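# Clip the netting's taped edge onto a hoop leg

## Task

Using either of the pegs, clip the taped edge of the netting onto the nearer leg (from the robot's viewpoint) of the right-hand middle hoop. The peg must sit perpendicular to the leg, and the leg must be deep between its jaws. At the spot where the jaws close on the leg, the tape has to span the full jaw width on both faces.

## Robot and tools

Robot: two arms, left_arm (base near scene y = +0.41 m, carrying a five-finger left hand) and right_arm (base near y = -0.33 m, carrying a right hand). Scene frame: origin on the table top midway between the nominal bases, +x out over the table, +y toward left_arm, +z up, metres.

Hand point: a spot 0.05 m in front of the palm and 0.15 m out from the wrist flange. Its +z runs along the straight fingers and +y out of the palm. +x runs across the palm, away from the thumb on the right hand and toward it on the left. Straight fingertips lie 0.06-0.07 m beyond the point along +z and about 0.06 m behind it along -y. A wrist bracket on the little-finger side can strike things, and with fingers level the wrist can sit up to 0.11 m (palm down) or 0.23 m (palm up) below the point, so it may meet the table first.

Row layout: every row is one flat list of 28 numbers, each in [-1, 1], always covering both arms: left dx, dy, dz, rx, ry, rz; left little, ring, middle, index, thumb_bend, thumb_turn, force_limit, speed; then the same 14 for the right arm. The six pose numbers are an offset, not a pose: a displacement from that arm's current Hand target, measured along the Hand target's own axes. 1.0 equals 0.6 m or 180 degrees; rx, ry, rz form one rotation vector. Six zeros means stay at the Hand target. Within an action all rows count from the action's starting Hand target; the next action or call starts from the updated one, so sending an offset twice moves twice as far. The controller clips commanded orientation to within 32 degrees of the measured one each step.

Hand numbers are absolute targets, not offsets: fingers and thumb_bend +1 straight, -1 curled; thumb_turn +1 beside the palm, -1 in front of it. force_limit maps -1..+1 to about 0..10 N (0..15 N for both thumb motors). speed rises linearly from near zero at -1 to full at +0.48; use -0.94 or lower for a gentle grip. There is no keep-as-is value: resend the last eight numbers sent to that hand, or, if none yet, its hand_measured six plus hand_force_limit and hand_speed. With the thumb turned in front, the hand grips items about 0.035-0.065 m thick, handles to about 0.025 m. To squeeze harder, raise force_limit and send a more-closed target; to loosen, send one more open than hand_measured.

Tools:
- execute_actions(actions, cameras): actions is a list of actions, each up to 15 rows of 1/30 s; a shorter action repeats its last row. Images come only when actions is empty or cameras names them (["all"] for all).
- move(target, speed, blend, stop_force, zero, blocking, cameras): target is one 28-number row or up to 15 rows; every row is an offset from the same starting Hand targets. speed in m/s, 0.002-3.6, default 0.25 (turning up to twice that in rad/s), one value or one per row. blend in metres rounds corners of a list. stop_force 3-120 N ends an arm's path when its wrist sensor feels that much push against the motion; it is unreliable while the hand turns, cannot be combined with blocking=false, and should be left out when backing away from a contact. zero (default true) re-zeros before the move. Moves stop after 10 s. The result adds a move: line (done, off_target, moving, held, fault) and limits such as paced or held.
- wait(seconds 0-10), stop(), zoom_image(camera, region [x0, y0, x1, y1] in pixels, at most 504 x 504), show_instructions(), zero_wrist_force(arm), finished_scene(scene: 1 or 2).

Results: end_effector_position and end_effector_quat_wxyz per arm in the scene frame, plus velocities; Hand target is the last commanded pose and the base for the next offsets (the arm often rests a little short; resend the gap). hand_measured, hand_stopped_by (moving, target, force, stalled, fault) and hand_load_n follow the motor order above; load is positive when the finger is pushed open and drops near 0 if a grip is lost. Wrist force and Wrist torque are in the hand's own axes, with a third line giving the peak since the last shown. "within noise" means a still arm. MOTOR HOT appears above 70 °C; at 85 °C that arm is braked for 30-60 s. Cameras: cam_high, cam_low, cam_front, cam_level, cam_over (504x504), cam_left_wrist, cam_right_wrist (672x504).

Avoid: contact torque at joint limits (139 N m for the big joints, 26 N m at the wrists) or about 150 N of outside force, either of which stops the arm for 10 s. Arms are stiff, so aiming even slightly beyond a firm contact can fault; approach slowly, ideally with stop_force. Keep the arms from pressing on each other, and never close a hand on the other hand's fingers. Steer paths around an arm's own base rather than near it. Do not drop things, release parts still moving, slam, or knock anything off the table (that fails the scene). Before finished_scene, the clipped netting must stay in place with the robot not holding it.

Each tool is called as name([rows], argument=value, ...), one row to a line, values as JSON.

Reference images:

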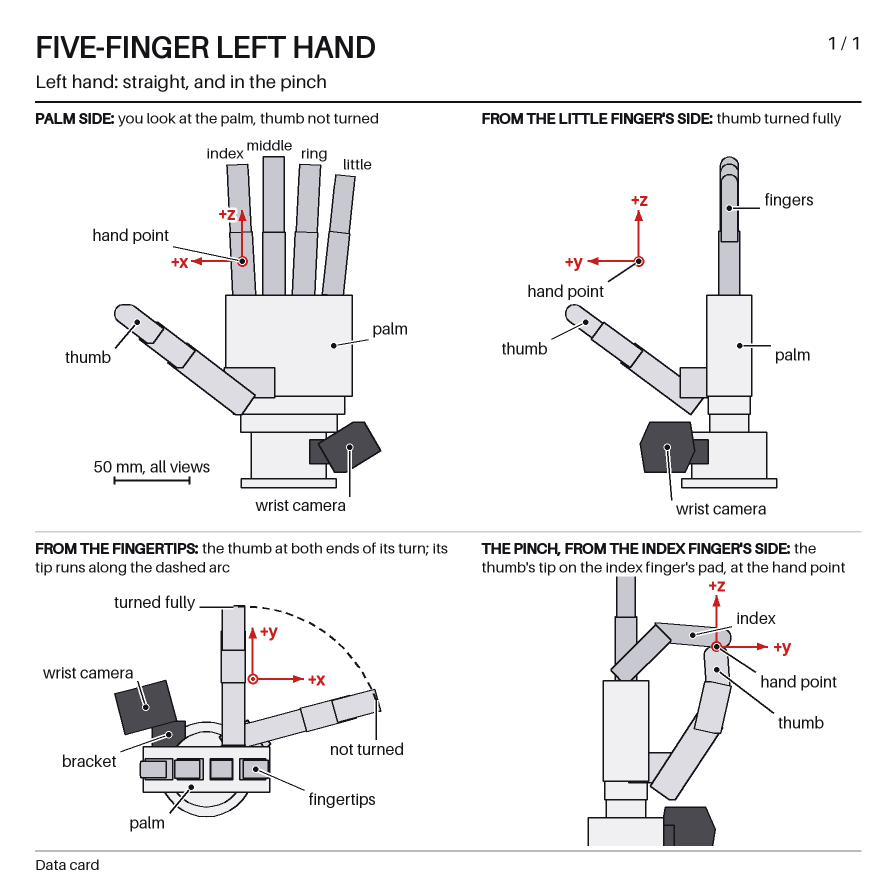

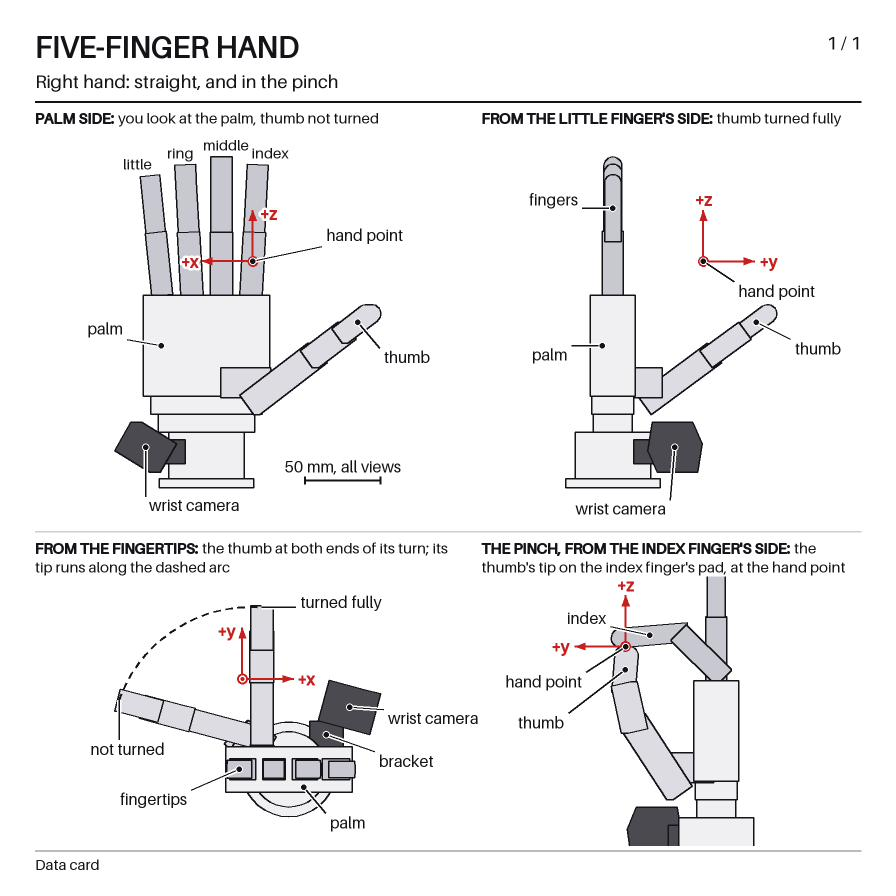

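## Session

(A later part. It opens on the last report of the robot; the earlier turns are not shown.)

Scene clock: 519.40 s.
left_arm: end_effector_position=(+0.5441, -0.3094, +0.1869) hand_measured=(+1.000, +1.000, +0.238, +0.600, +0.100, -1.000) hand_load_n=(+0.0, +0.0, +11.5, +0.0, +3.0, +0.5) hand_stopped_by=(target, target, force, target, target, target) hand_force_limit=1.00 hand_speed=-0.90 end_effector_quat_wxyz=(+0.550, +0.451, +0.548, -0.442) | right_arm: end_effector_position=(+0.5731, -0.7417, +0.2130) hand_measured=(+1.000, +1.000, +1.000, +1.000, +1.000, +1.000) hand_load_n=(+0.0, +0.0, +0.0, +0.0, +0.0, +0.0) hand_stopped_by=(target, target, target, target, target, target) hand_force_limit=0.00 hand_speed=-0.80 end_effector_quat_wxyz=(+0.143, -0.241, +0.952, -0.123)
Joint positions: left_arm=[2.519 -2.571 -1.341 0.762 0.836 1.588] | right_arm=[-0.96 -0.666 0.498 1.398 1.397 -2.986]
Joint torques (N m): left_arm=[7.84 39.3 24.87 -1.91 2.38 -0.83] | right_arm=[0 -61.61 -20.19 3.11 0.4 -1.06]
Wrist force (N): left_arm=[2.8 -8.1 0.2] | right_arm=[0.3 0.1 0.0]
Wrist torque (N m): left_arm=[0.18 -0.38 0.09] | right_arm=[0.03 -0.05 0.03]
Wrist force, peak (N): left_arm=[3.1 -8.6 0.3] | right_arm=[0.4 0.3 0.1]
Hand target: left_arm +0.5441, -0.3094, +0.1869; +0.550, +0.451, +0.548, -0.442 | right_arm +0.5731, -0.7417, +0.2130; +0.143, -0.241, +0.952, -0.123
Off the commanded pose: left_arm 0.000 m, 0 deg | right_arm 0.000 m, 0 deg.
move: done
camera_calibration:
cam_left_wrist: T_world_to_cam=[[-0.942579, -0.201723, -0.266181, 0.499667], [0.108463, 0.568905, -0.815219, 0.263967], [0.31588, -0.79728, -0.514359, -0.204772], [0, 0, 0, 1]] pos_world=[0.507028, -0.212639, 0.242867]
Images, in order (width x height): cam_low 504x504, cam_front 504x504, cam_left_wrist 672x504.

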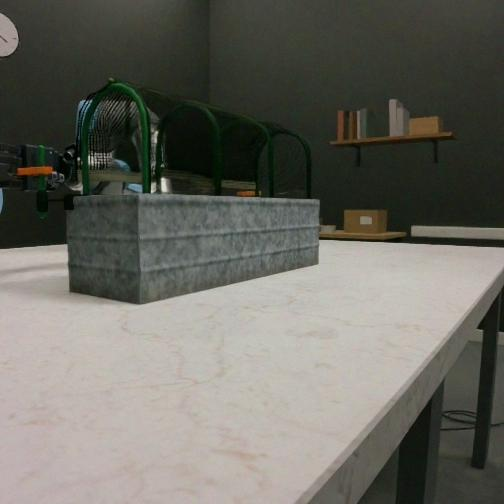

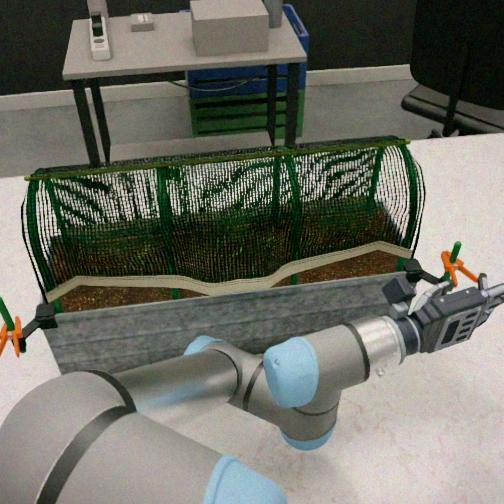

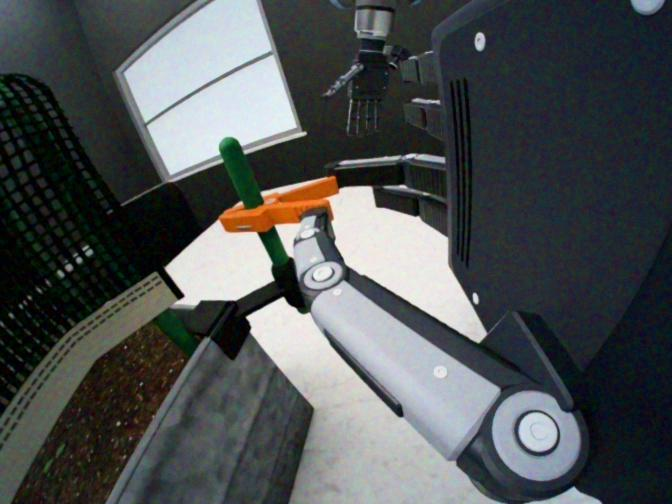

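move([
  [0,0,0,0,0,0,1,1,0.4,0.6,0.1,-1,0.5,-0.4,0,0,0,0,0,0,1,1,1,1,1,1,0.0,-0.8],
  [0,-0.0733,-0.0163,0,0,0,1,1,0.4,0.6,0.1,-1,0.5,-0.4,0,0,0,0,0,0,1,1,1,1,1,1,0.0,-0.8],
  [-0.0035,-0.0727,-0.0118,-0.1333,0,0,1,1,0.4,0.6,0.32,-1,0.5,-0.4,0,0,0,0,0,0,1,1,1,1,1,1,0.0,-0.8],
], speed=0.08, cameras=["cam_front","cam_left_wrist","cam_low"])

zoom_image(camera="cam_left_wrist", region=[210, 130, 370, 290])

zoom_image(camera="cam_front", region=[430, 240, 500, 310])

Scene clock: 588.43 s.
left_arm: end_effector_position=(+0.4999, -0.3114, +0.1886) hand_measured=(+1.000, +1.000, +0.400, +0.600, +0.320, -1.000) hand_load_n=(+0.0, +0.0, +0.0, +0.0, +0.0, +0.5) hand_stopped_by=(target, target, target, target, target, target) hand_force_limit=0.50 hand_speed=-0.40 end_effector_quat_wxyz=(+0.631, +0.327, +0.627, -0.318) | right_arm: end_effector_position=(+0.5731, -0.7417, +0.2130) hand_measured=(+1.000, +1.000, +1.000, +1.000, +1.000, +1.000) hand_load_n=(+0.0, +0.0, +0.0, +0.0, +0.0, +0.0) hand_stopped_by=(target, target, target, target, target, target) hand_force_limit=0.00 hand_speed=-0.80 end_effector_quat_wxyz=(+0.143, -0.241, +0.952, -0.123)
Joint positions: left_arm=[2.302 -2.535 -1.422 0.815 1.472 1.584] | right_arm=[-0.96 -0.666 0.498 1.398 1.397 -2.986]
Joint torques (N m): left_arm=[-6.97 38.1 24.24 -1.36 2.55 -0.04] | right_arm=[0.61 -61.29 -20.37 3.17 0.41 -0.98]
Wrist force (N): left_arm=[3.2 0.0 -1.7] | right_arm=[0.4 0.1 0.1]
Wrist torque (N m): left_arm=[0.09 -0.40 0.05] | right_arm=[0.01 -0.07 0.03]
Wrist force, peak (N): left_arm=[2.9 -8.6 0.3] | right_arm=[0.5 0.3 0.1]
Hand target: left_arm +0.4999, -0.3114, +0.1886; +0.631, +0.327, +0.627, -0.318 | right_arm +0.5731, -0.7417, +0.2130; +0.143, -0.241, +0.952, -0.123
Off the commanded pose: left_arm 0.000 m, 0 deg | right_arm 0.000 m, 0 deg.
move: done
camera_calibration:
cam_left_wrist: T_world_to_cam=[[-0.777979, -0.56854, -0.267414, 0.261846], [-0.128889, 0.56099, -0.817727, 0.387893], [0.614927, -0.601708, -0.509718, -0.281093], [0, 0, 0, 1]] pos_world=[0.426558, -0.23787, 0.243934]
Images, in order (width x height): cam_low 504x504, cam_front 504x504, cam_left_wrist 672x504.

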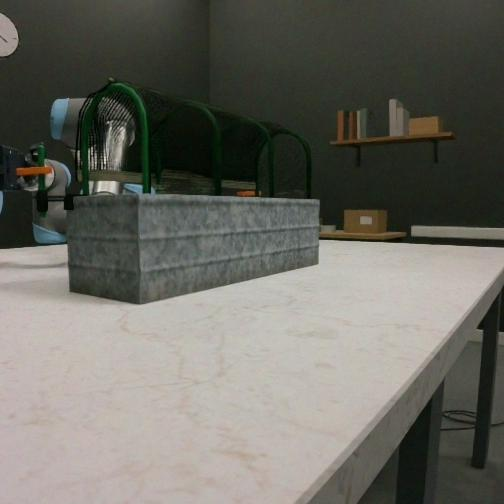

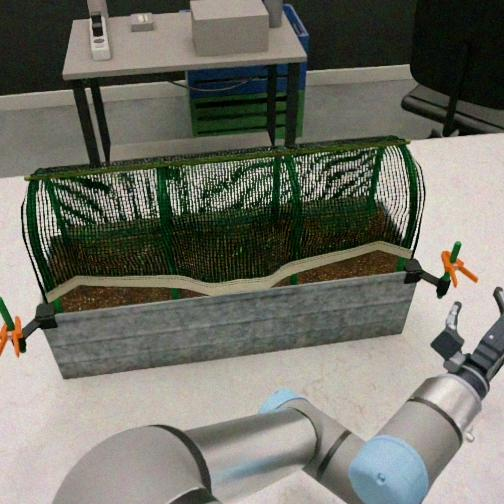

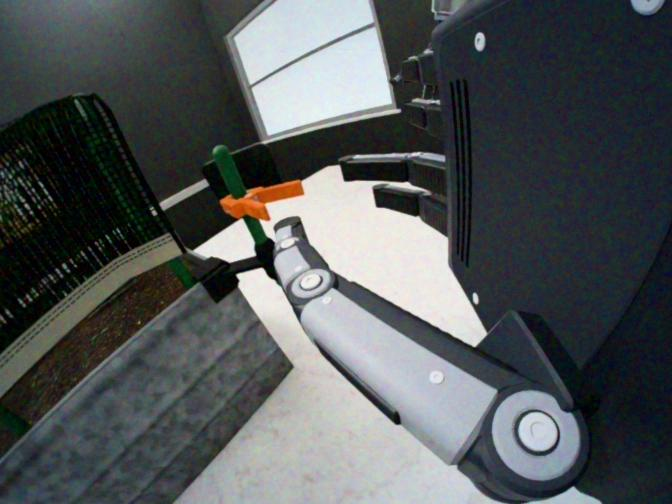

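Scaled by 3.150 from the camera's 672x504 image, which has a finer 960x720 frame.

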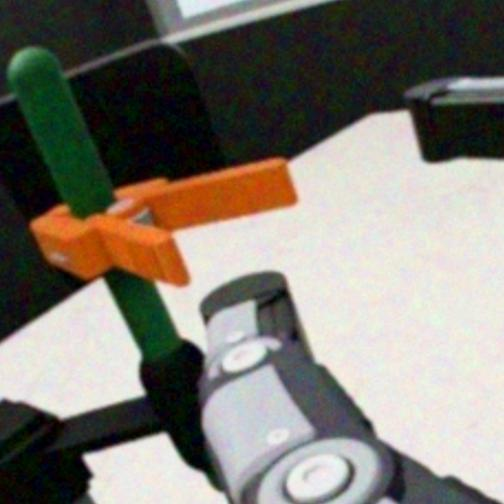

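Scaled by 7.200.

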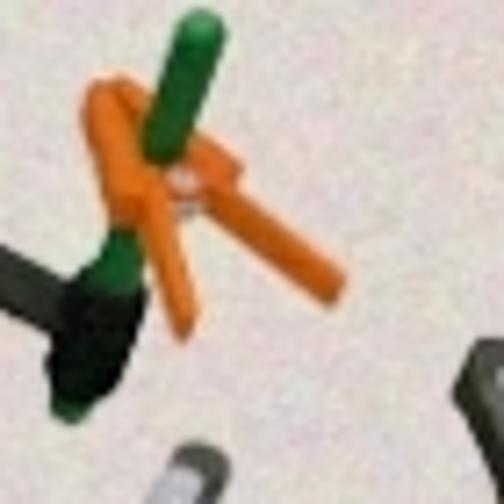

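move([
  [0,0.0515,0.0352,0,0,0,1,1,0.4,0.6,0.32,-1,0.5,-0.4,0,0,0,0,0,0,1,1,1,1,1,1,0.0,-0.8],
  [0,0.0475,0.0425,0,0,0,1,1,0.4,0.6,0.32,-1,0.5,-0.4,0,0,0,0,0,0,1,1,1,1,1,1,0.0,-0.8],
], speed=0.04, cameras=["cam_front","cam_left_wrist","cam_low"])

zoom_image(camera="cam_left_wrist", region=[210, 130, 370, 290])

zoom_image(camera="cam_front", region=[430, 240, 500, 310])

zoom_image(camera="cam_low", region=[0, 140, 60, 200])

Scene clock: 610.50 s.
left_arm: end_effector_position=(+0.5379, -0.3154, +0.1889) hand_measured=(+1.000, +1.000, +0.400, +0.600, +0.320, -1.000) hand_load_n=(+0.0, +0.0, +0.0, +0.0, +0.0, +0.0) hand_stopped_by=(target, target, target, target, target, target) hand_force_limit=0.50 hand_speed=-0.40 end_effector_quat_wxyz=(+0.631, +0.327, +0.627, -0.318) | right_arm: end_effector_position=(+0.5731, -0.7417, +0.2130) hand_measured=(+1.000, +1.000, +1.000, +1.000, +1.000, +1.000) hand_load_n=(+0.0, +0.0, +0.0, +0.0, +0.0, +0.0) hand_stopped_by=(target, target, target, target, target, target) hand_force_limit=0.00 hand_speed=-0.80 end_effector_quat_wxyz=(+0.143, -0.241, +0.952, -0.123)
Joint positions: left_arm=[2.342 -2.574 -1.332 0.764 1.432 1.584] | right_arm=[-0.96 -0.666 0.498 1.398 1.397 -2.986]
Joint torques (N m): left_arm=[-7.23 40.51 24.13 -1.47 2.62 0.97] | right_arm=[0.45 -61.59 -21.52 3.23 0.45 -1.09]
Wrist force (N): left_arm=[3.1 0.1 -1.8] | right_arm=[0.2 0.1 0.1]
Wrist torque (N m): left_arm=[0.11 -0.40 0.05] | right_arm=[0.01 -0.03 0.01]
Wrist force, peak (N): left_arm=[3.3 0.4 -2.1] | right_arm=[0.4 0.4 0.2]
Hand target: left_arm +0.5379, -0.3155, +0.1889; +0.631, +0.327, +0.627, -0.318 | right_arm +0.5731, -0.7417, +0.2130; +0.143, -0.241, +0.952, -0.123
Off the commanded pose: left_arm 0.000 m, 0 deg | right_arm 0.000 m, 0 deg.
move: done
camera_calibration:
cam_left_wrist: T_world_to_cam=[[-0.777963, -0.568556, -0.267428, 0.289291], [-0.128839, 0.560942, -0.817768, 0.39528], [0.614958, -0.601738, -0.509644, -0.306643], [0, 0, 0, 1]] pos_world=[0.464558, -0.24177, 0.244333]
Images, in order (width x height): cam_low 504x504, cam_front 504x504, cam_left_wrist 672x504.

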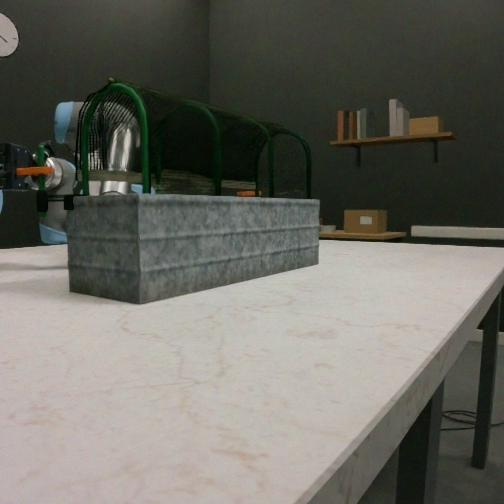

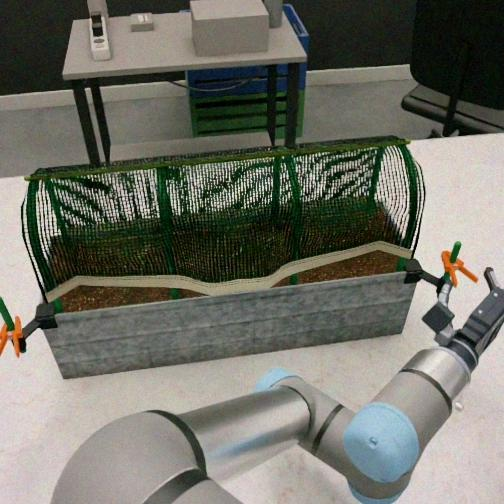

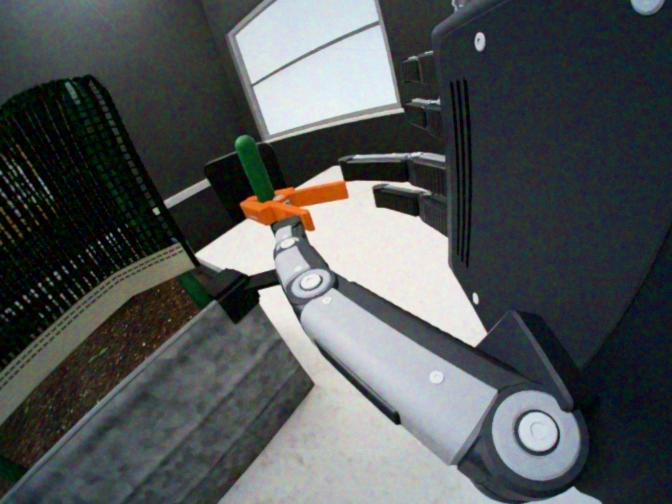

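Scaled by 3.150 from the camera's 672x504 image, which has a finer 960x720 frame.

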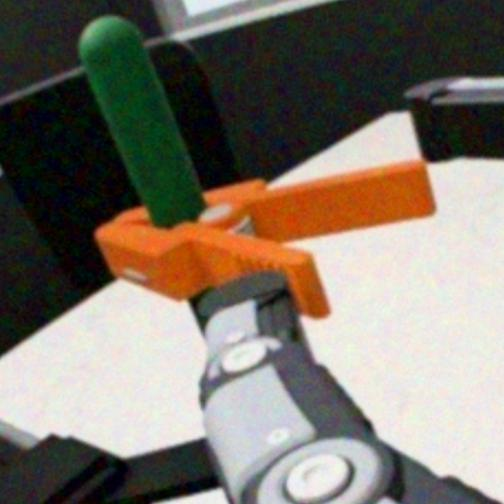

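Scaled by 7.200.

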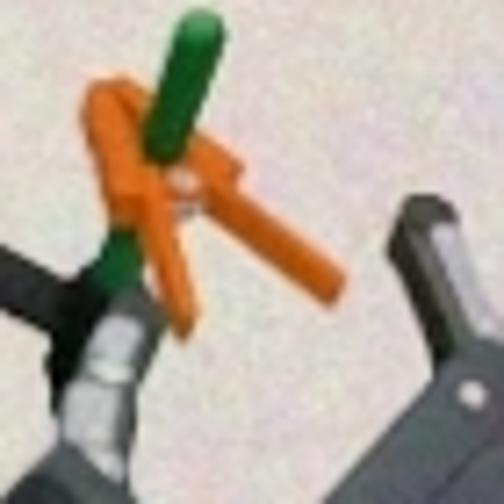

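Scaled by 8.400.

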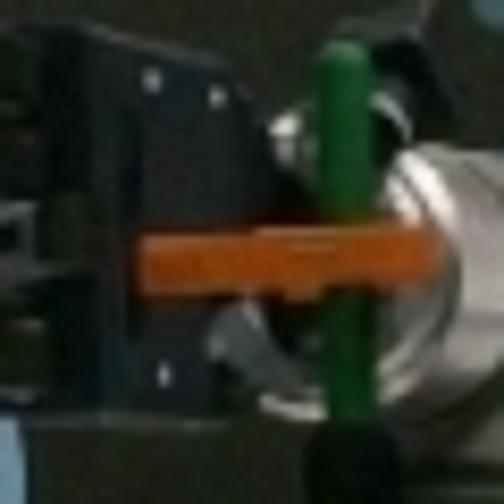

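move(target=[0,0,0,0,0,0,1,1,0.0,0.6,0.32,-1,0.0,-0.9,0,0,0,0,0,0,1,1,1,1,1,1,0.0,-0.8], cameras=["cam_front","cam_left_wrist","cam_low"])

zoom_image(camera="cam_left_wrist", region=[210, 130, 370, 290])

zoom_image(camera="cam_front", region=[430, 240, 500, 310])

zoom_image(camera="cam_low", region=[0, 140, 60, 200])

Scene clock: 619.83 s.
left_arm: end_effector_position=(+0.5379, -0.3155, +0.1889) hand_measured=(+1.000, +1.000, +0.152, +0.600, +0.322, -1.000) hand_load_n=(+0.0, +0.0, +6.0, +0.0, +5.5, +0.5) hand_stopped_by=(target, target, force, target, target, target) hand_force_limit=0.00 hand_speed=-0.90 end_effector_quat_wxyz=(+0.631, +0.327, +0.627, -0.318) | right_arm: end_effector_position=(+0.5731, -0.7417, +0.2130) hand_measured=(+1.000, +1.000, +1.000, +1.000, +1.000, +1.000) hand_load_n=(+0.0, +0.0, +0.0, +0.0, +0.0, +0.0) hand_stopped_by=(target, target, target, target, target, target) hand_force_limit=0.00 hand_speed=-0.80 end_effector_quat_wxyz=(+0.143, -0.241, +0.952, -0.123)
Joint positions: left_arm=[2.342 -2.574 -1.332 0.764 1.432 1.584] | right_arm=[-0.96 -0.666 0.498 1.398 1.397 -2.986]
Joint torques (N m): left_arm=[-0.8 40.26 24.13 -1.4 2.27 -0.05] | right_arm=[0.37 -62.02 -20.75 3.29 0.48 -1.07]
Wrist force (N): left_arm=[2.9 -2.5 -0.1] | right_arm=[0.2 0.0 0.0]
Wrist torque (N m): left_arm=[0.16 -0.39 0.10] | right_arm=[0.00 -0.04 0.01]
Wrist force, peak (N): left_arm=[3.0 -3.7 0.0] | right_arm=[0.3 0.4 0.0]
Hand target: left_arm +0.5379, -0.3155, +0.1889; +0.631, +0.327, +0.627, -0.318 | right_arm +0.5731, -0.7417, +0.2130; +0.143, -0.241, +0.952, -0.123
Off the commanded pose: left_arm 0.000 m, 0 deg | right_arm 0.000 m, 0 deg.
move: done
camera_calibration:
cam_left_wrist: T_world_to_cam=[[-0.777981, -0.568479, -0.267538, 0.289231], [-0.128734, 0.561018, -0.817732, 0.395353], [0.614957, -0.601739, -0.509644, -0.306763], [0, 0, 0, 1]] pos_world=[0.464559, -0.24197, 0.244333]
Images, in order (width x height): cam_low 504x504, cam_front 504x504, cam_left_wrist 672x504.

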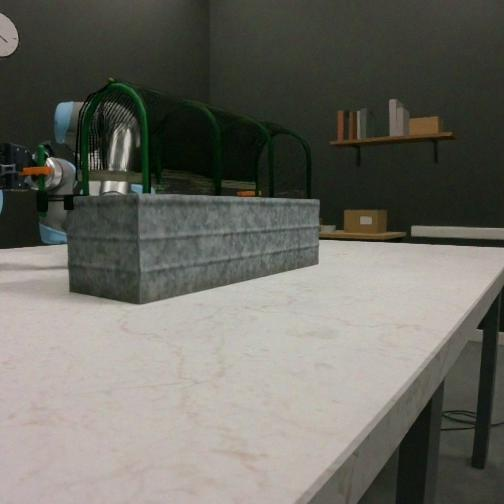

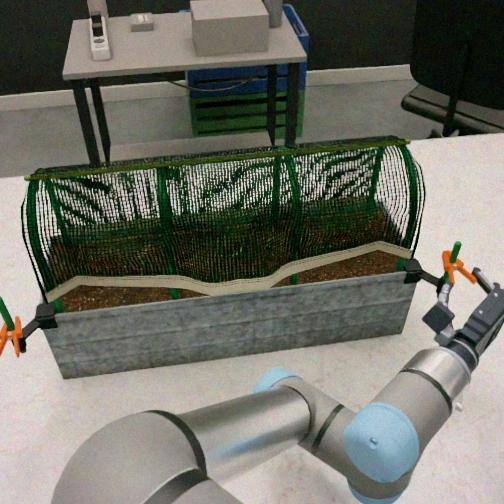

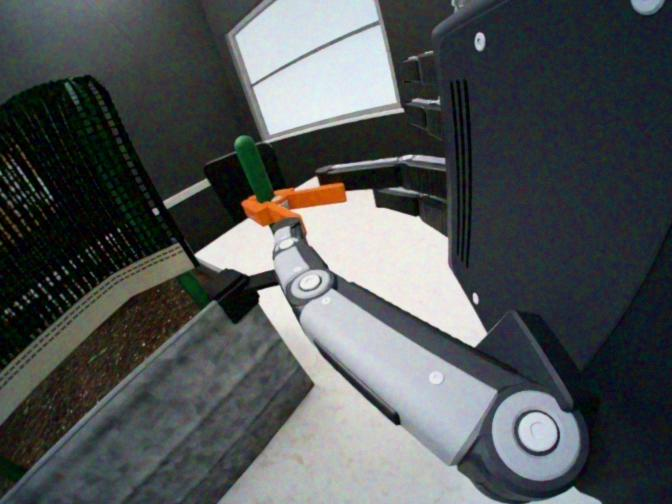

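Scaled by 3.150 from the camera's 672x504 image, which has a finer 960x720 frame.

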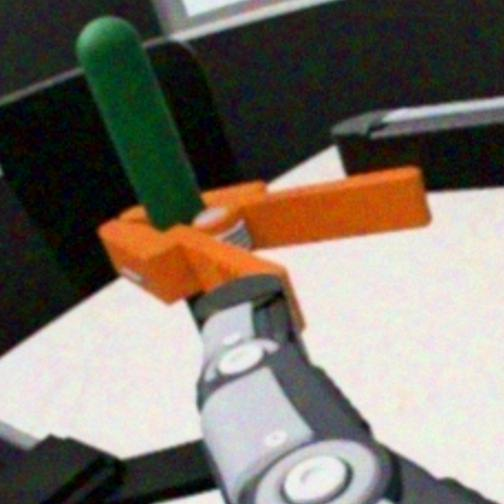

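Scaled by 7.200.

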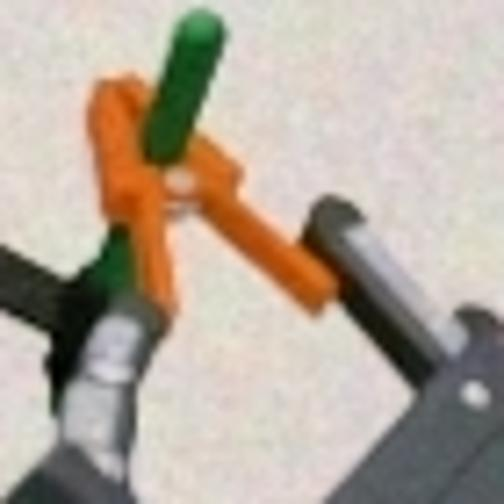

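Scaled by 8.400.

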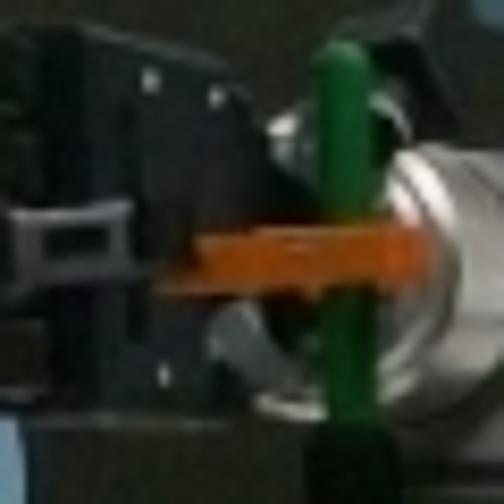

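move(target=[0,0,0,0,0,0,1,1,-0.1,0.6,0.32,-1,1.0,-0.9,0,0,0,0,0,0,1,1,1,1,1,1,0.0,-0.8], cameras=["cam_front","cam_left_wrist","cam_low"])

zoom_image(camera="cam_left_wrist", region=[210, 130, 370, 290])

zoom_image(camera="cam_front", region=[430, 240, 500, 310])

zoom_image(camera="cam_low", region=[0, 140, 60, 200])

Scene clock: 630.37 s.
left_arm: end_effector_position=(+0.5379, -0.3155, +0.1889) hand_measured=(+1.000, +1.000, +0.108, +0.600, +0.322, -1.000) hand_load_n=(+0.0, +0.0, +9.5, +0.0, +9.0, +1.0) hand_stopped_by=(target, target, force, target, target, target) hand_force_limit=1.00 hand_speed=-0.90 end_effector_quat_wxyz=(+0.631, +0.327, +0.627, -0.318) | right_arm: end_effector_position=(+0.5731, -0.7417, +0.2130) hand_measured=(+1.000, +1.000, +1.000, +1.000, +1.000, +1.000) hand_load_n=(+0.0, +0.0, +0.5, +0.0, +0.0, +0.0) hand_stopped_by=(target, target, target, target, target, target) hand_force_limit=0.00 hand_speed=-0.80 end_effector_quat_wxyz=(+0.143, -0.241, +0.952, -0.123)
Joint positions: left_arm=[2.342 -2.574 -1.332 0.764 1.432 1.584] | right_arm=[-0.96 -0.666 0.498 1.398 1.397 -2.986]
Joint torques (N m): left_arm=[8.7 39.79 20.83 -0.07 1.41 -0.63] | right_arm=[0.17 -62.17 -21 3.2 0.5 -1]
Wrist force (N): left_arm=[2.8 -3.4 -0.3] | right_arm=[0.1 0.1 0.1]
Wrist torque (N m): left_arm=[0.21 -0.39 0.11] | right_arm=[0.01 -0.02 0.01]
Wrist force, peak (N): left_arm=[3.1 -4.9 -0.3] | right_arm=[0.5 0.2 0.0]
Hand target: left_arm +0.5379, -0.3155, +0.1889; +0.631, +0.327, +0.627, -0.318 | right_arm +0.5731, -0.7417, +0.2130; +0.143, -0.241, +0.952, -0.123
Off the commanded pose: left_arm 0.000 m, 0 deg | right_arm 0.000 m, 0 deg.
move: done
camera_calibration:
cam_left_wrist: T_world_to_cam=[[-0.777963, -0.568556, -0.267428, 0.289177], [-0.128839, 0.560942, -0.817768, 0.395392], [0.614958, -0.601738, -0.509644, -0.306764], [0, 0, 0, 1]] pos_world=[0.464558, -0.24197, 0.244333]
Images, in order (width x height): cam_low 504x504, cam_front 504x504, cam_left_wrist 672x504.

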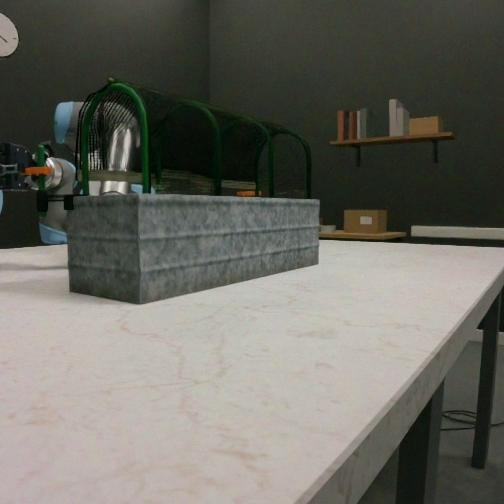

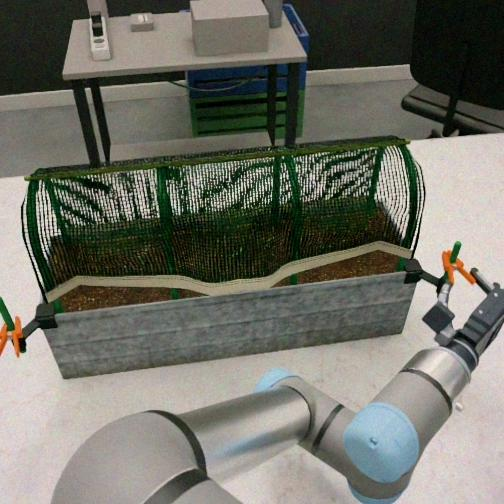

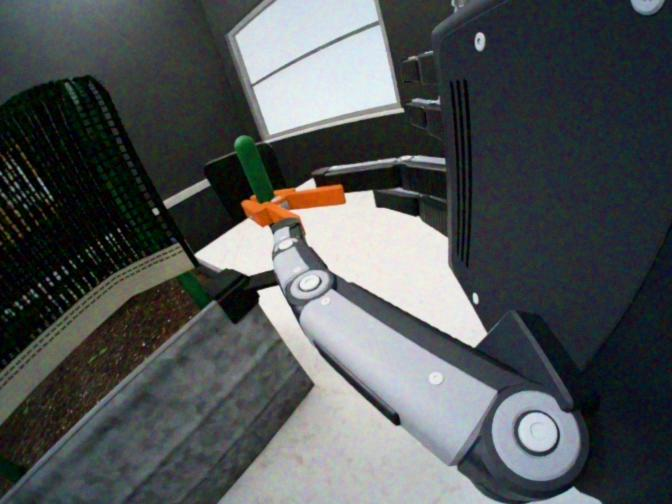

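Scaled by 3.150 from the camera's 672x504 image, which has a finer 960x720 frame.

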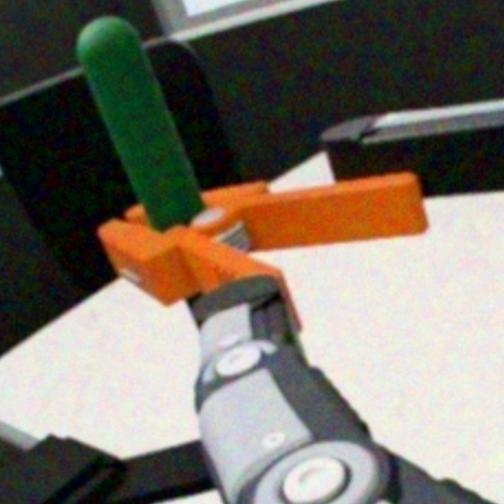

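Scaled by 7.200.

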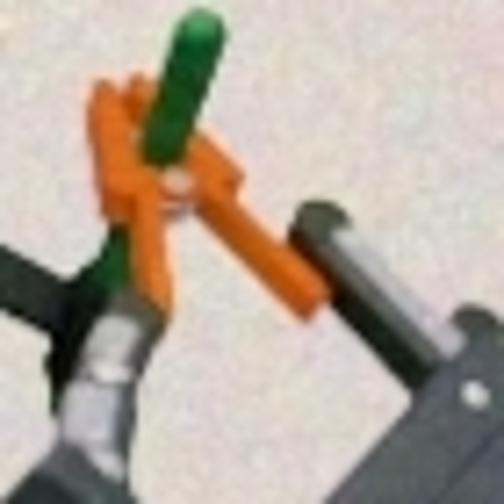

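Scaled by 8.400.

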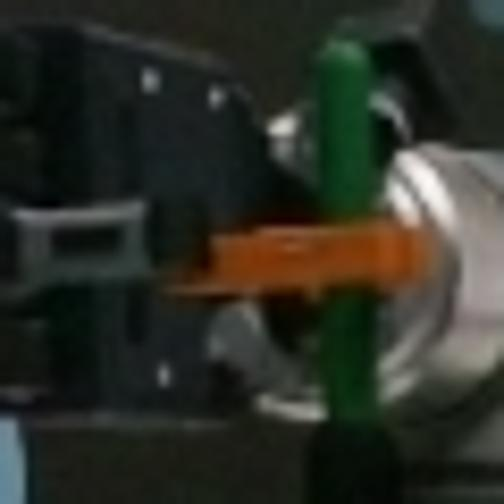

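move(target=[0,0,0,0,0,0,1,1,-0.1,0.6,0.15,-1,1.0,-0.9,0,0,0,0,0,0,1,1,1,1,1,1,0.0,-0.8], cameras=["cam_front","cam_left_wrist","cam_low"])

zoom_image(camera="cam_left_wrist", region=[210, 130, 370, 290])

zoom_image(camera="cam_front", region=[430, 240, 500, 310])

zoom_image(camera="cam_low", region=[0, 140, 60, 200])

Scene clock: 638.47 s.
left_arm: end_effector_position=(+0.5379, -0.3155, +0.1889) hand_measured=(+1.000, +1.000, +0.108, +0.600, +0.156, -1.000) hand_load_n=(+0.0, +0.0, +13.0, +0.0, +12.5, +1.5) hand_stopped_by=(target, target, force, target, target, target) hand_force_limit=1.00 hand_speed=-0.90 end_effector_quat_wxyz=(+0.631, +0.327, +0.627, -0.318) | right_arm: end_effector_position=(+0.5731, -0.7417, +0.2130) hand_measured=(+1.000, +1.000, +1.000, +1.000, +1.000, +1.000) hand_load_n=(+0.0, +0.0, +0.0, +0.0, +0.0, +0.0) hand_stopped_by=(target, target, target, target, target, target) hand_force_limit=0.00 hand_speed=-0.80 end_effector_quat_wxyz=(+0.143, -0.241, +0.952, -0.123)
Joint positions: left_arm=[2.342 -2.574 -1.332 0.764 1.432 1.584] | right_arm=[-0.96 -0.666 0.498 1.398 1.397 -2.986]
Joint torques (N m): left_arm=[8.39 40.57 15.14 1.6 0.25 -1.19] | right_arm=[0.65 -62.83 -20.62 3.16 0.53 -1.04]
Wrist force (N): left_arm=[2.7 -3.5 0.3] | right_arm=[0.0 0.2 -0.2]
Wrist torque (N m): left_arm=[0.21 -0.38 0.13] | right_arm=[0.04 0.00 0.00]
Wrist force, peak (N): left_arm=[2.9 -4.0 1.3] | right_arm=[0.5 0.2 -0.1]
Hand target: left_arm +0.5379, -0.3155, +0.1889; +0.631, +0.327, +0.627, -0.318 | right_arm +0.5731, -0.7417, +0.2130; +0.143, -0.241, +0.952, -0.123
Off the commanded pose: left_arm 0.000 m, 0 deg | right_arm 0.000 m, 0 deg.
move: done
camera_calibration:
cam_left_wrist: T_world_to_cam=[[-0.777963, -0.568556, -0.267428, 0.289177], [-0.128839, 0.560942, -0.817768, 0.395392], [0.614958, -0.601738, -0.509644, -0.306764], [0, 0, 0, 1]] pos_world=[0.464558, -0.24197, 0.244333]
Images, in order (width x height): cam_low 504x504, cam_front 504x504, cam_left_wrist 672x504.

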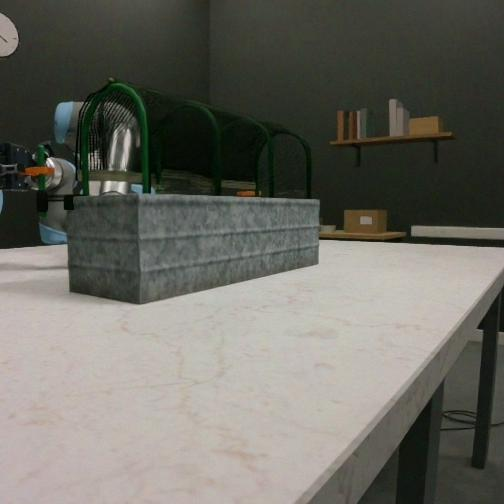

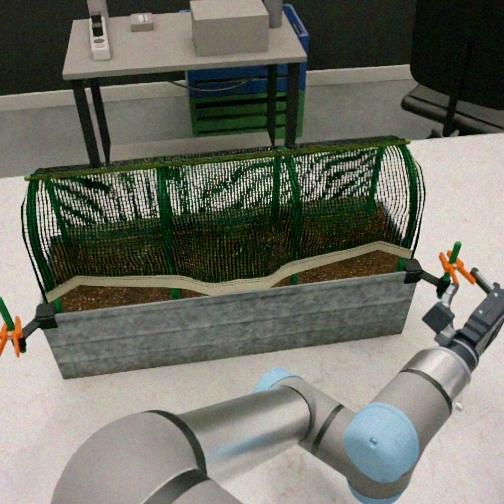

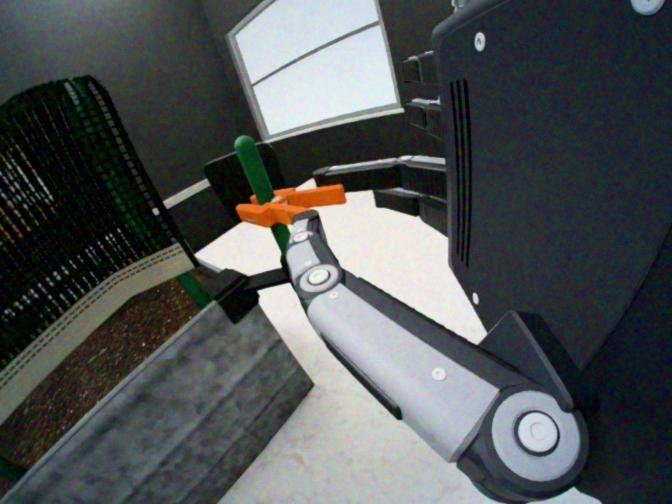

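Scaled by 3.150 from the camera's 672x504 image, which has a finer 960x720 frame.

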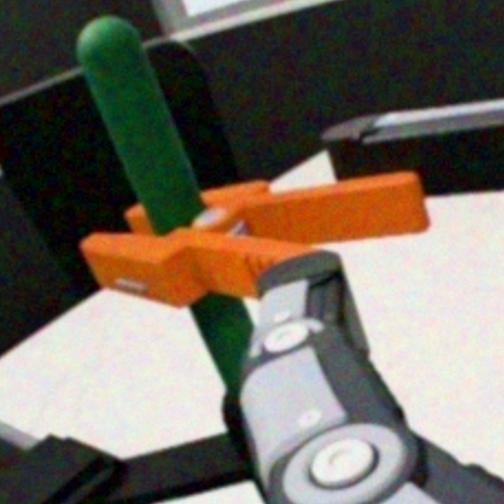

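Scaled by 7.200.

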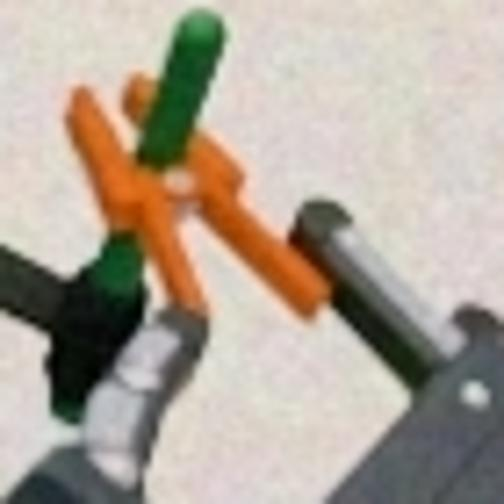

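Scaled by 8.400.

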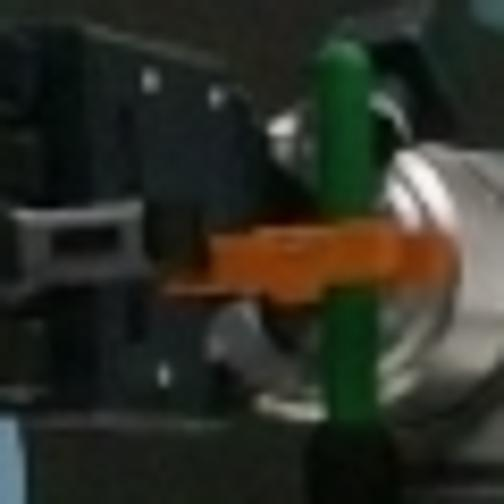

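move(target=[0,0,0,0,0,0,1,1,-0.1,0.6,0.03,-1,1.0,-0.9,0,0,0,0,0,0,1,1,1,1,1,1,0.0,-0.8], cameras=["cam_front","cam_left_wrist","cam_low","cam_over"])

zoom_image(camera="cam_left_wrist", region=[210, 130, 370, 290])

zoom_image(camera="cam_front", region=[430, 240, 500, 310])

zoom_image(camera="cam_low", region=[0, 140, 60, 200])

Scene clock: 646.07 s.
left_arm: end_effector_position=(+0.5380, -0.3154, +0.1889) hand_measured=(+1.000, +1.000, +0.106, +0.600, +0.030, -1.000) hand_load_n=(+0.0, +0.0, +0.0, +0.5, +0.0, +0.0) hand_stopped_by=(target, target, force, target, target, target) hand_force_limit=1.00 hand_speed=-0.90 end_effector_quat_wxyz=(+0.631, +0.327, +0.627, -0.318) | right_arm: end_effector_position=(+0.5731, -0.7417, +0.2130) hand_measured=(+1.000, +1.000, +1.000, +1.000, +1.000, +1.000) hand_load_n=(+0.5, +0.0, +0.0, +0.0, +0.0, +0.0) hand_stopped_by=(target, target, target, target, target, target) hand_force_limit=0.00 hand_speed=-0.80 end_effector_quat_wxyz=(+0.143, -0.241, +0.952, -0.123)
Joint positions: left_arm=[2.342 -2.574 -1.332 0.764 1.432 1.584] | right_arm=[-0.96 -0.666 0.498 1.398 1.397 -2.986]
Joint torques (N m): left_arm=[-0.56 41.11 12.02 2.9 -0.62 -1.29] | right_arm=[0.65 -63.5 -20.65 3.21 0.63 -1.26]
Wrist force (N): left_arm=[3.2 0.0 -2.0] | right_arm=[0.2 0.0 -0.2]
Wrist torque (N m): left_arm=[0.11 -0.43 0.06] | right_arm=[0.01 -0.03 0.02]
Wrist force, peak (N): left_arm=[3.0 -5.1 -3.8] | right_arm=[0.3 0.2 0.4]
Hand target: left_arm +0.5379, -0.3155, +0.1889; +0.631, +0.327, +0.627, -0.318 | right_arm +0.5731, -0.7417, +0.2130; +0.143, -0.241, +0.952, -0.123
Off the commanded pose: left_arm 0.000 m, 0 deg | right_arm 0.000 m, 0 deg.
move: done
camera_calibration:
cam_left_wrist: T_world_to_cam=[[-0.777928, -0.568589, -0.267458, 0.289217], [-0.128874, 0.560976, -0.817739, 0.395354], [0.614995, -0.601674, -0.509676, -0.306697], [0, 0, 0, 1]] pos_world=[0.464558, -0.24187, 0.244333]
Images, in order (width x height): cam_low 504x504, cam_front 504x504, cam_over 504x504, cam_left_wrist 672x504.

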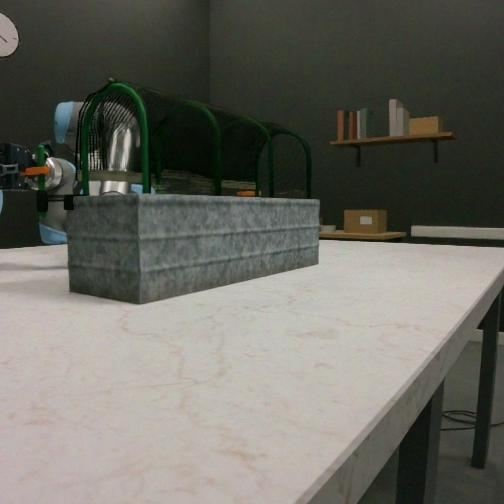

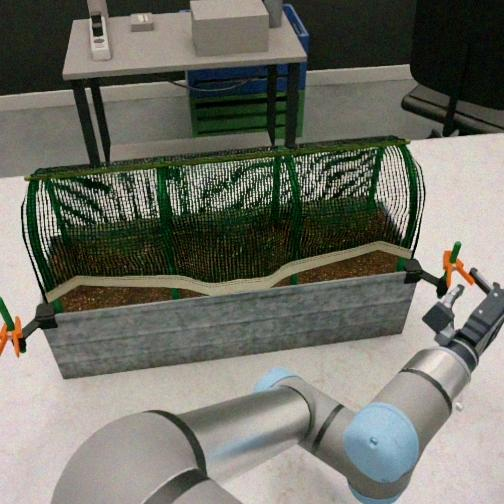

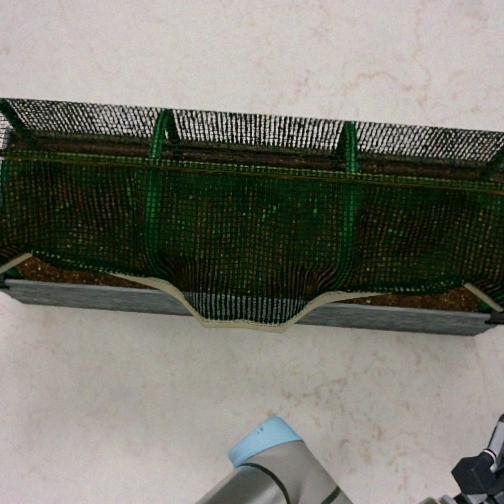

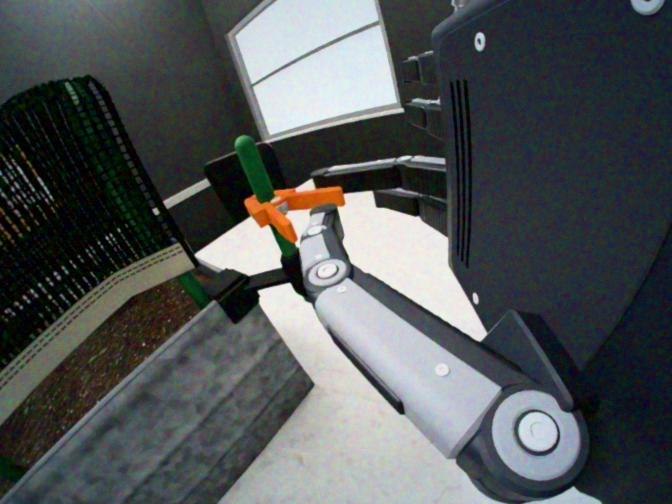

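Scaled by 3.150 from the camera's 672x504 image, which has a finer 960x720 frame.

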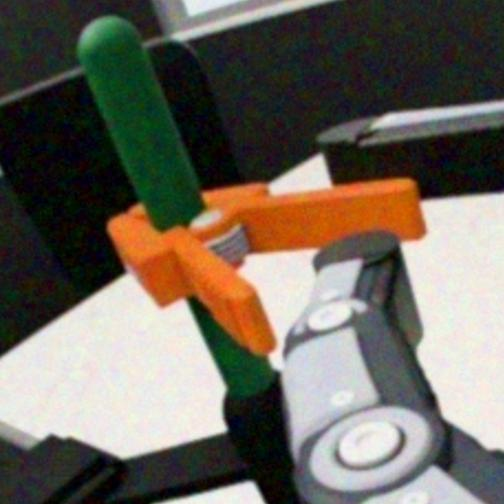

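Scaled by 7.200.

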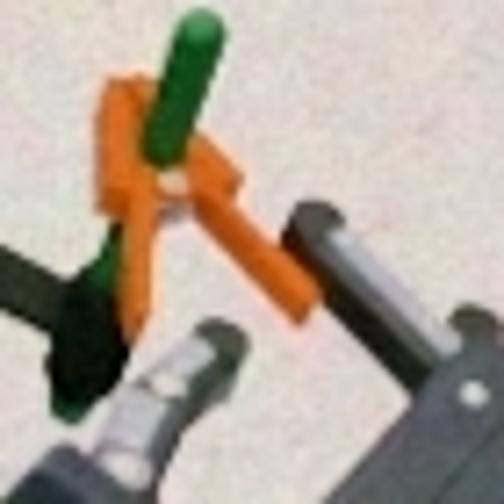

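Scaled by 8.400.

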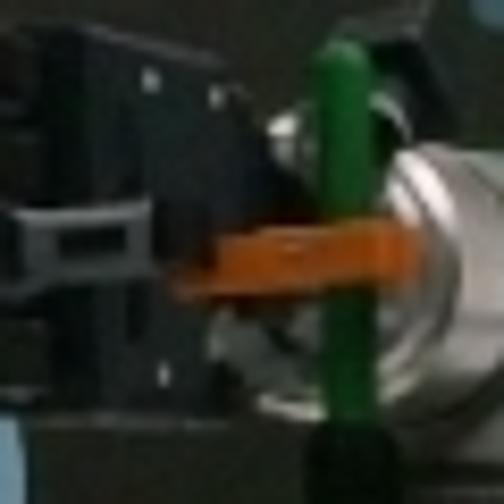

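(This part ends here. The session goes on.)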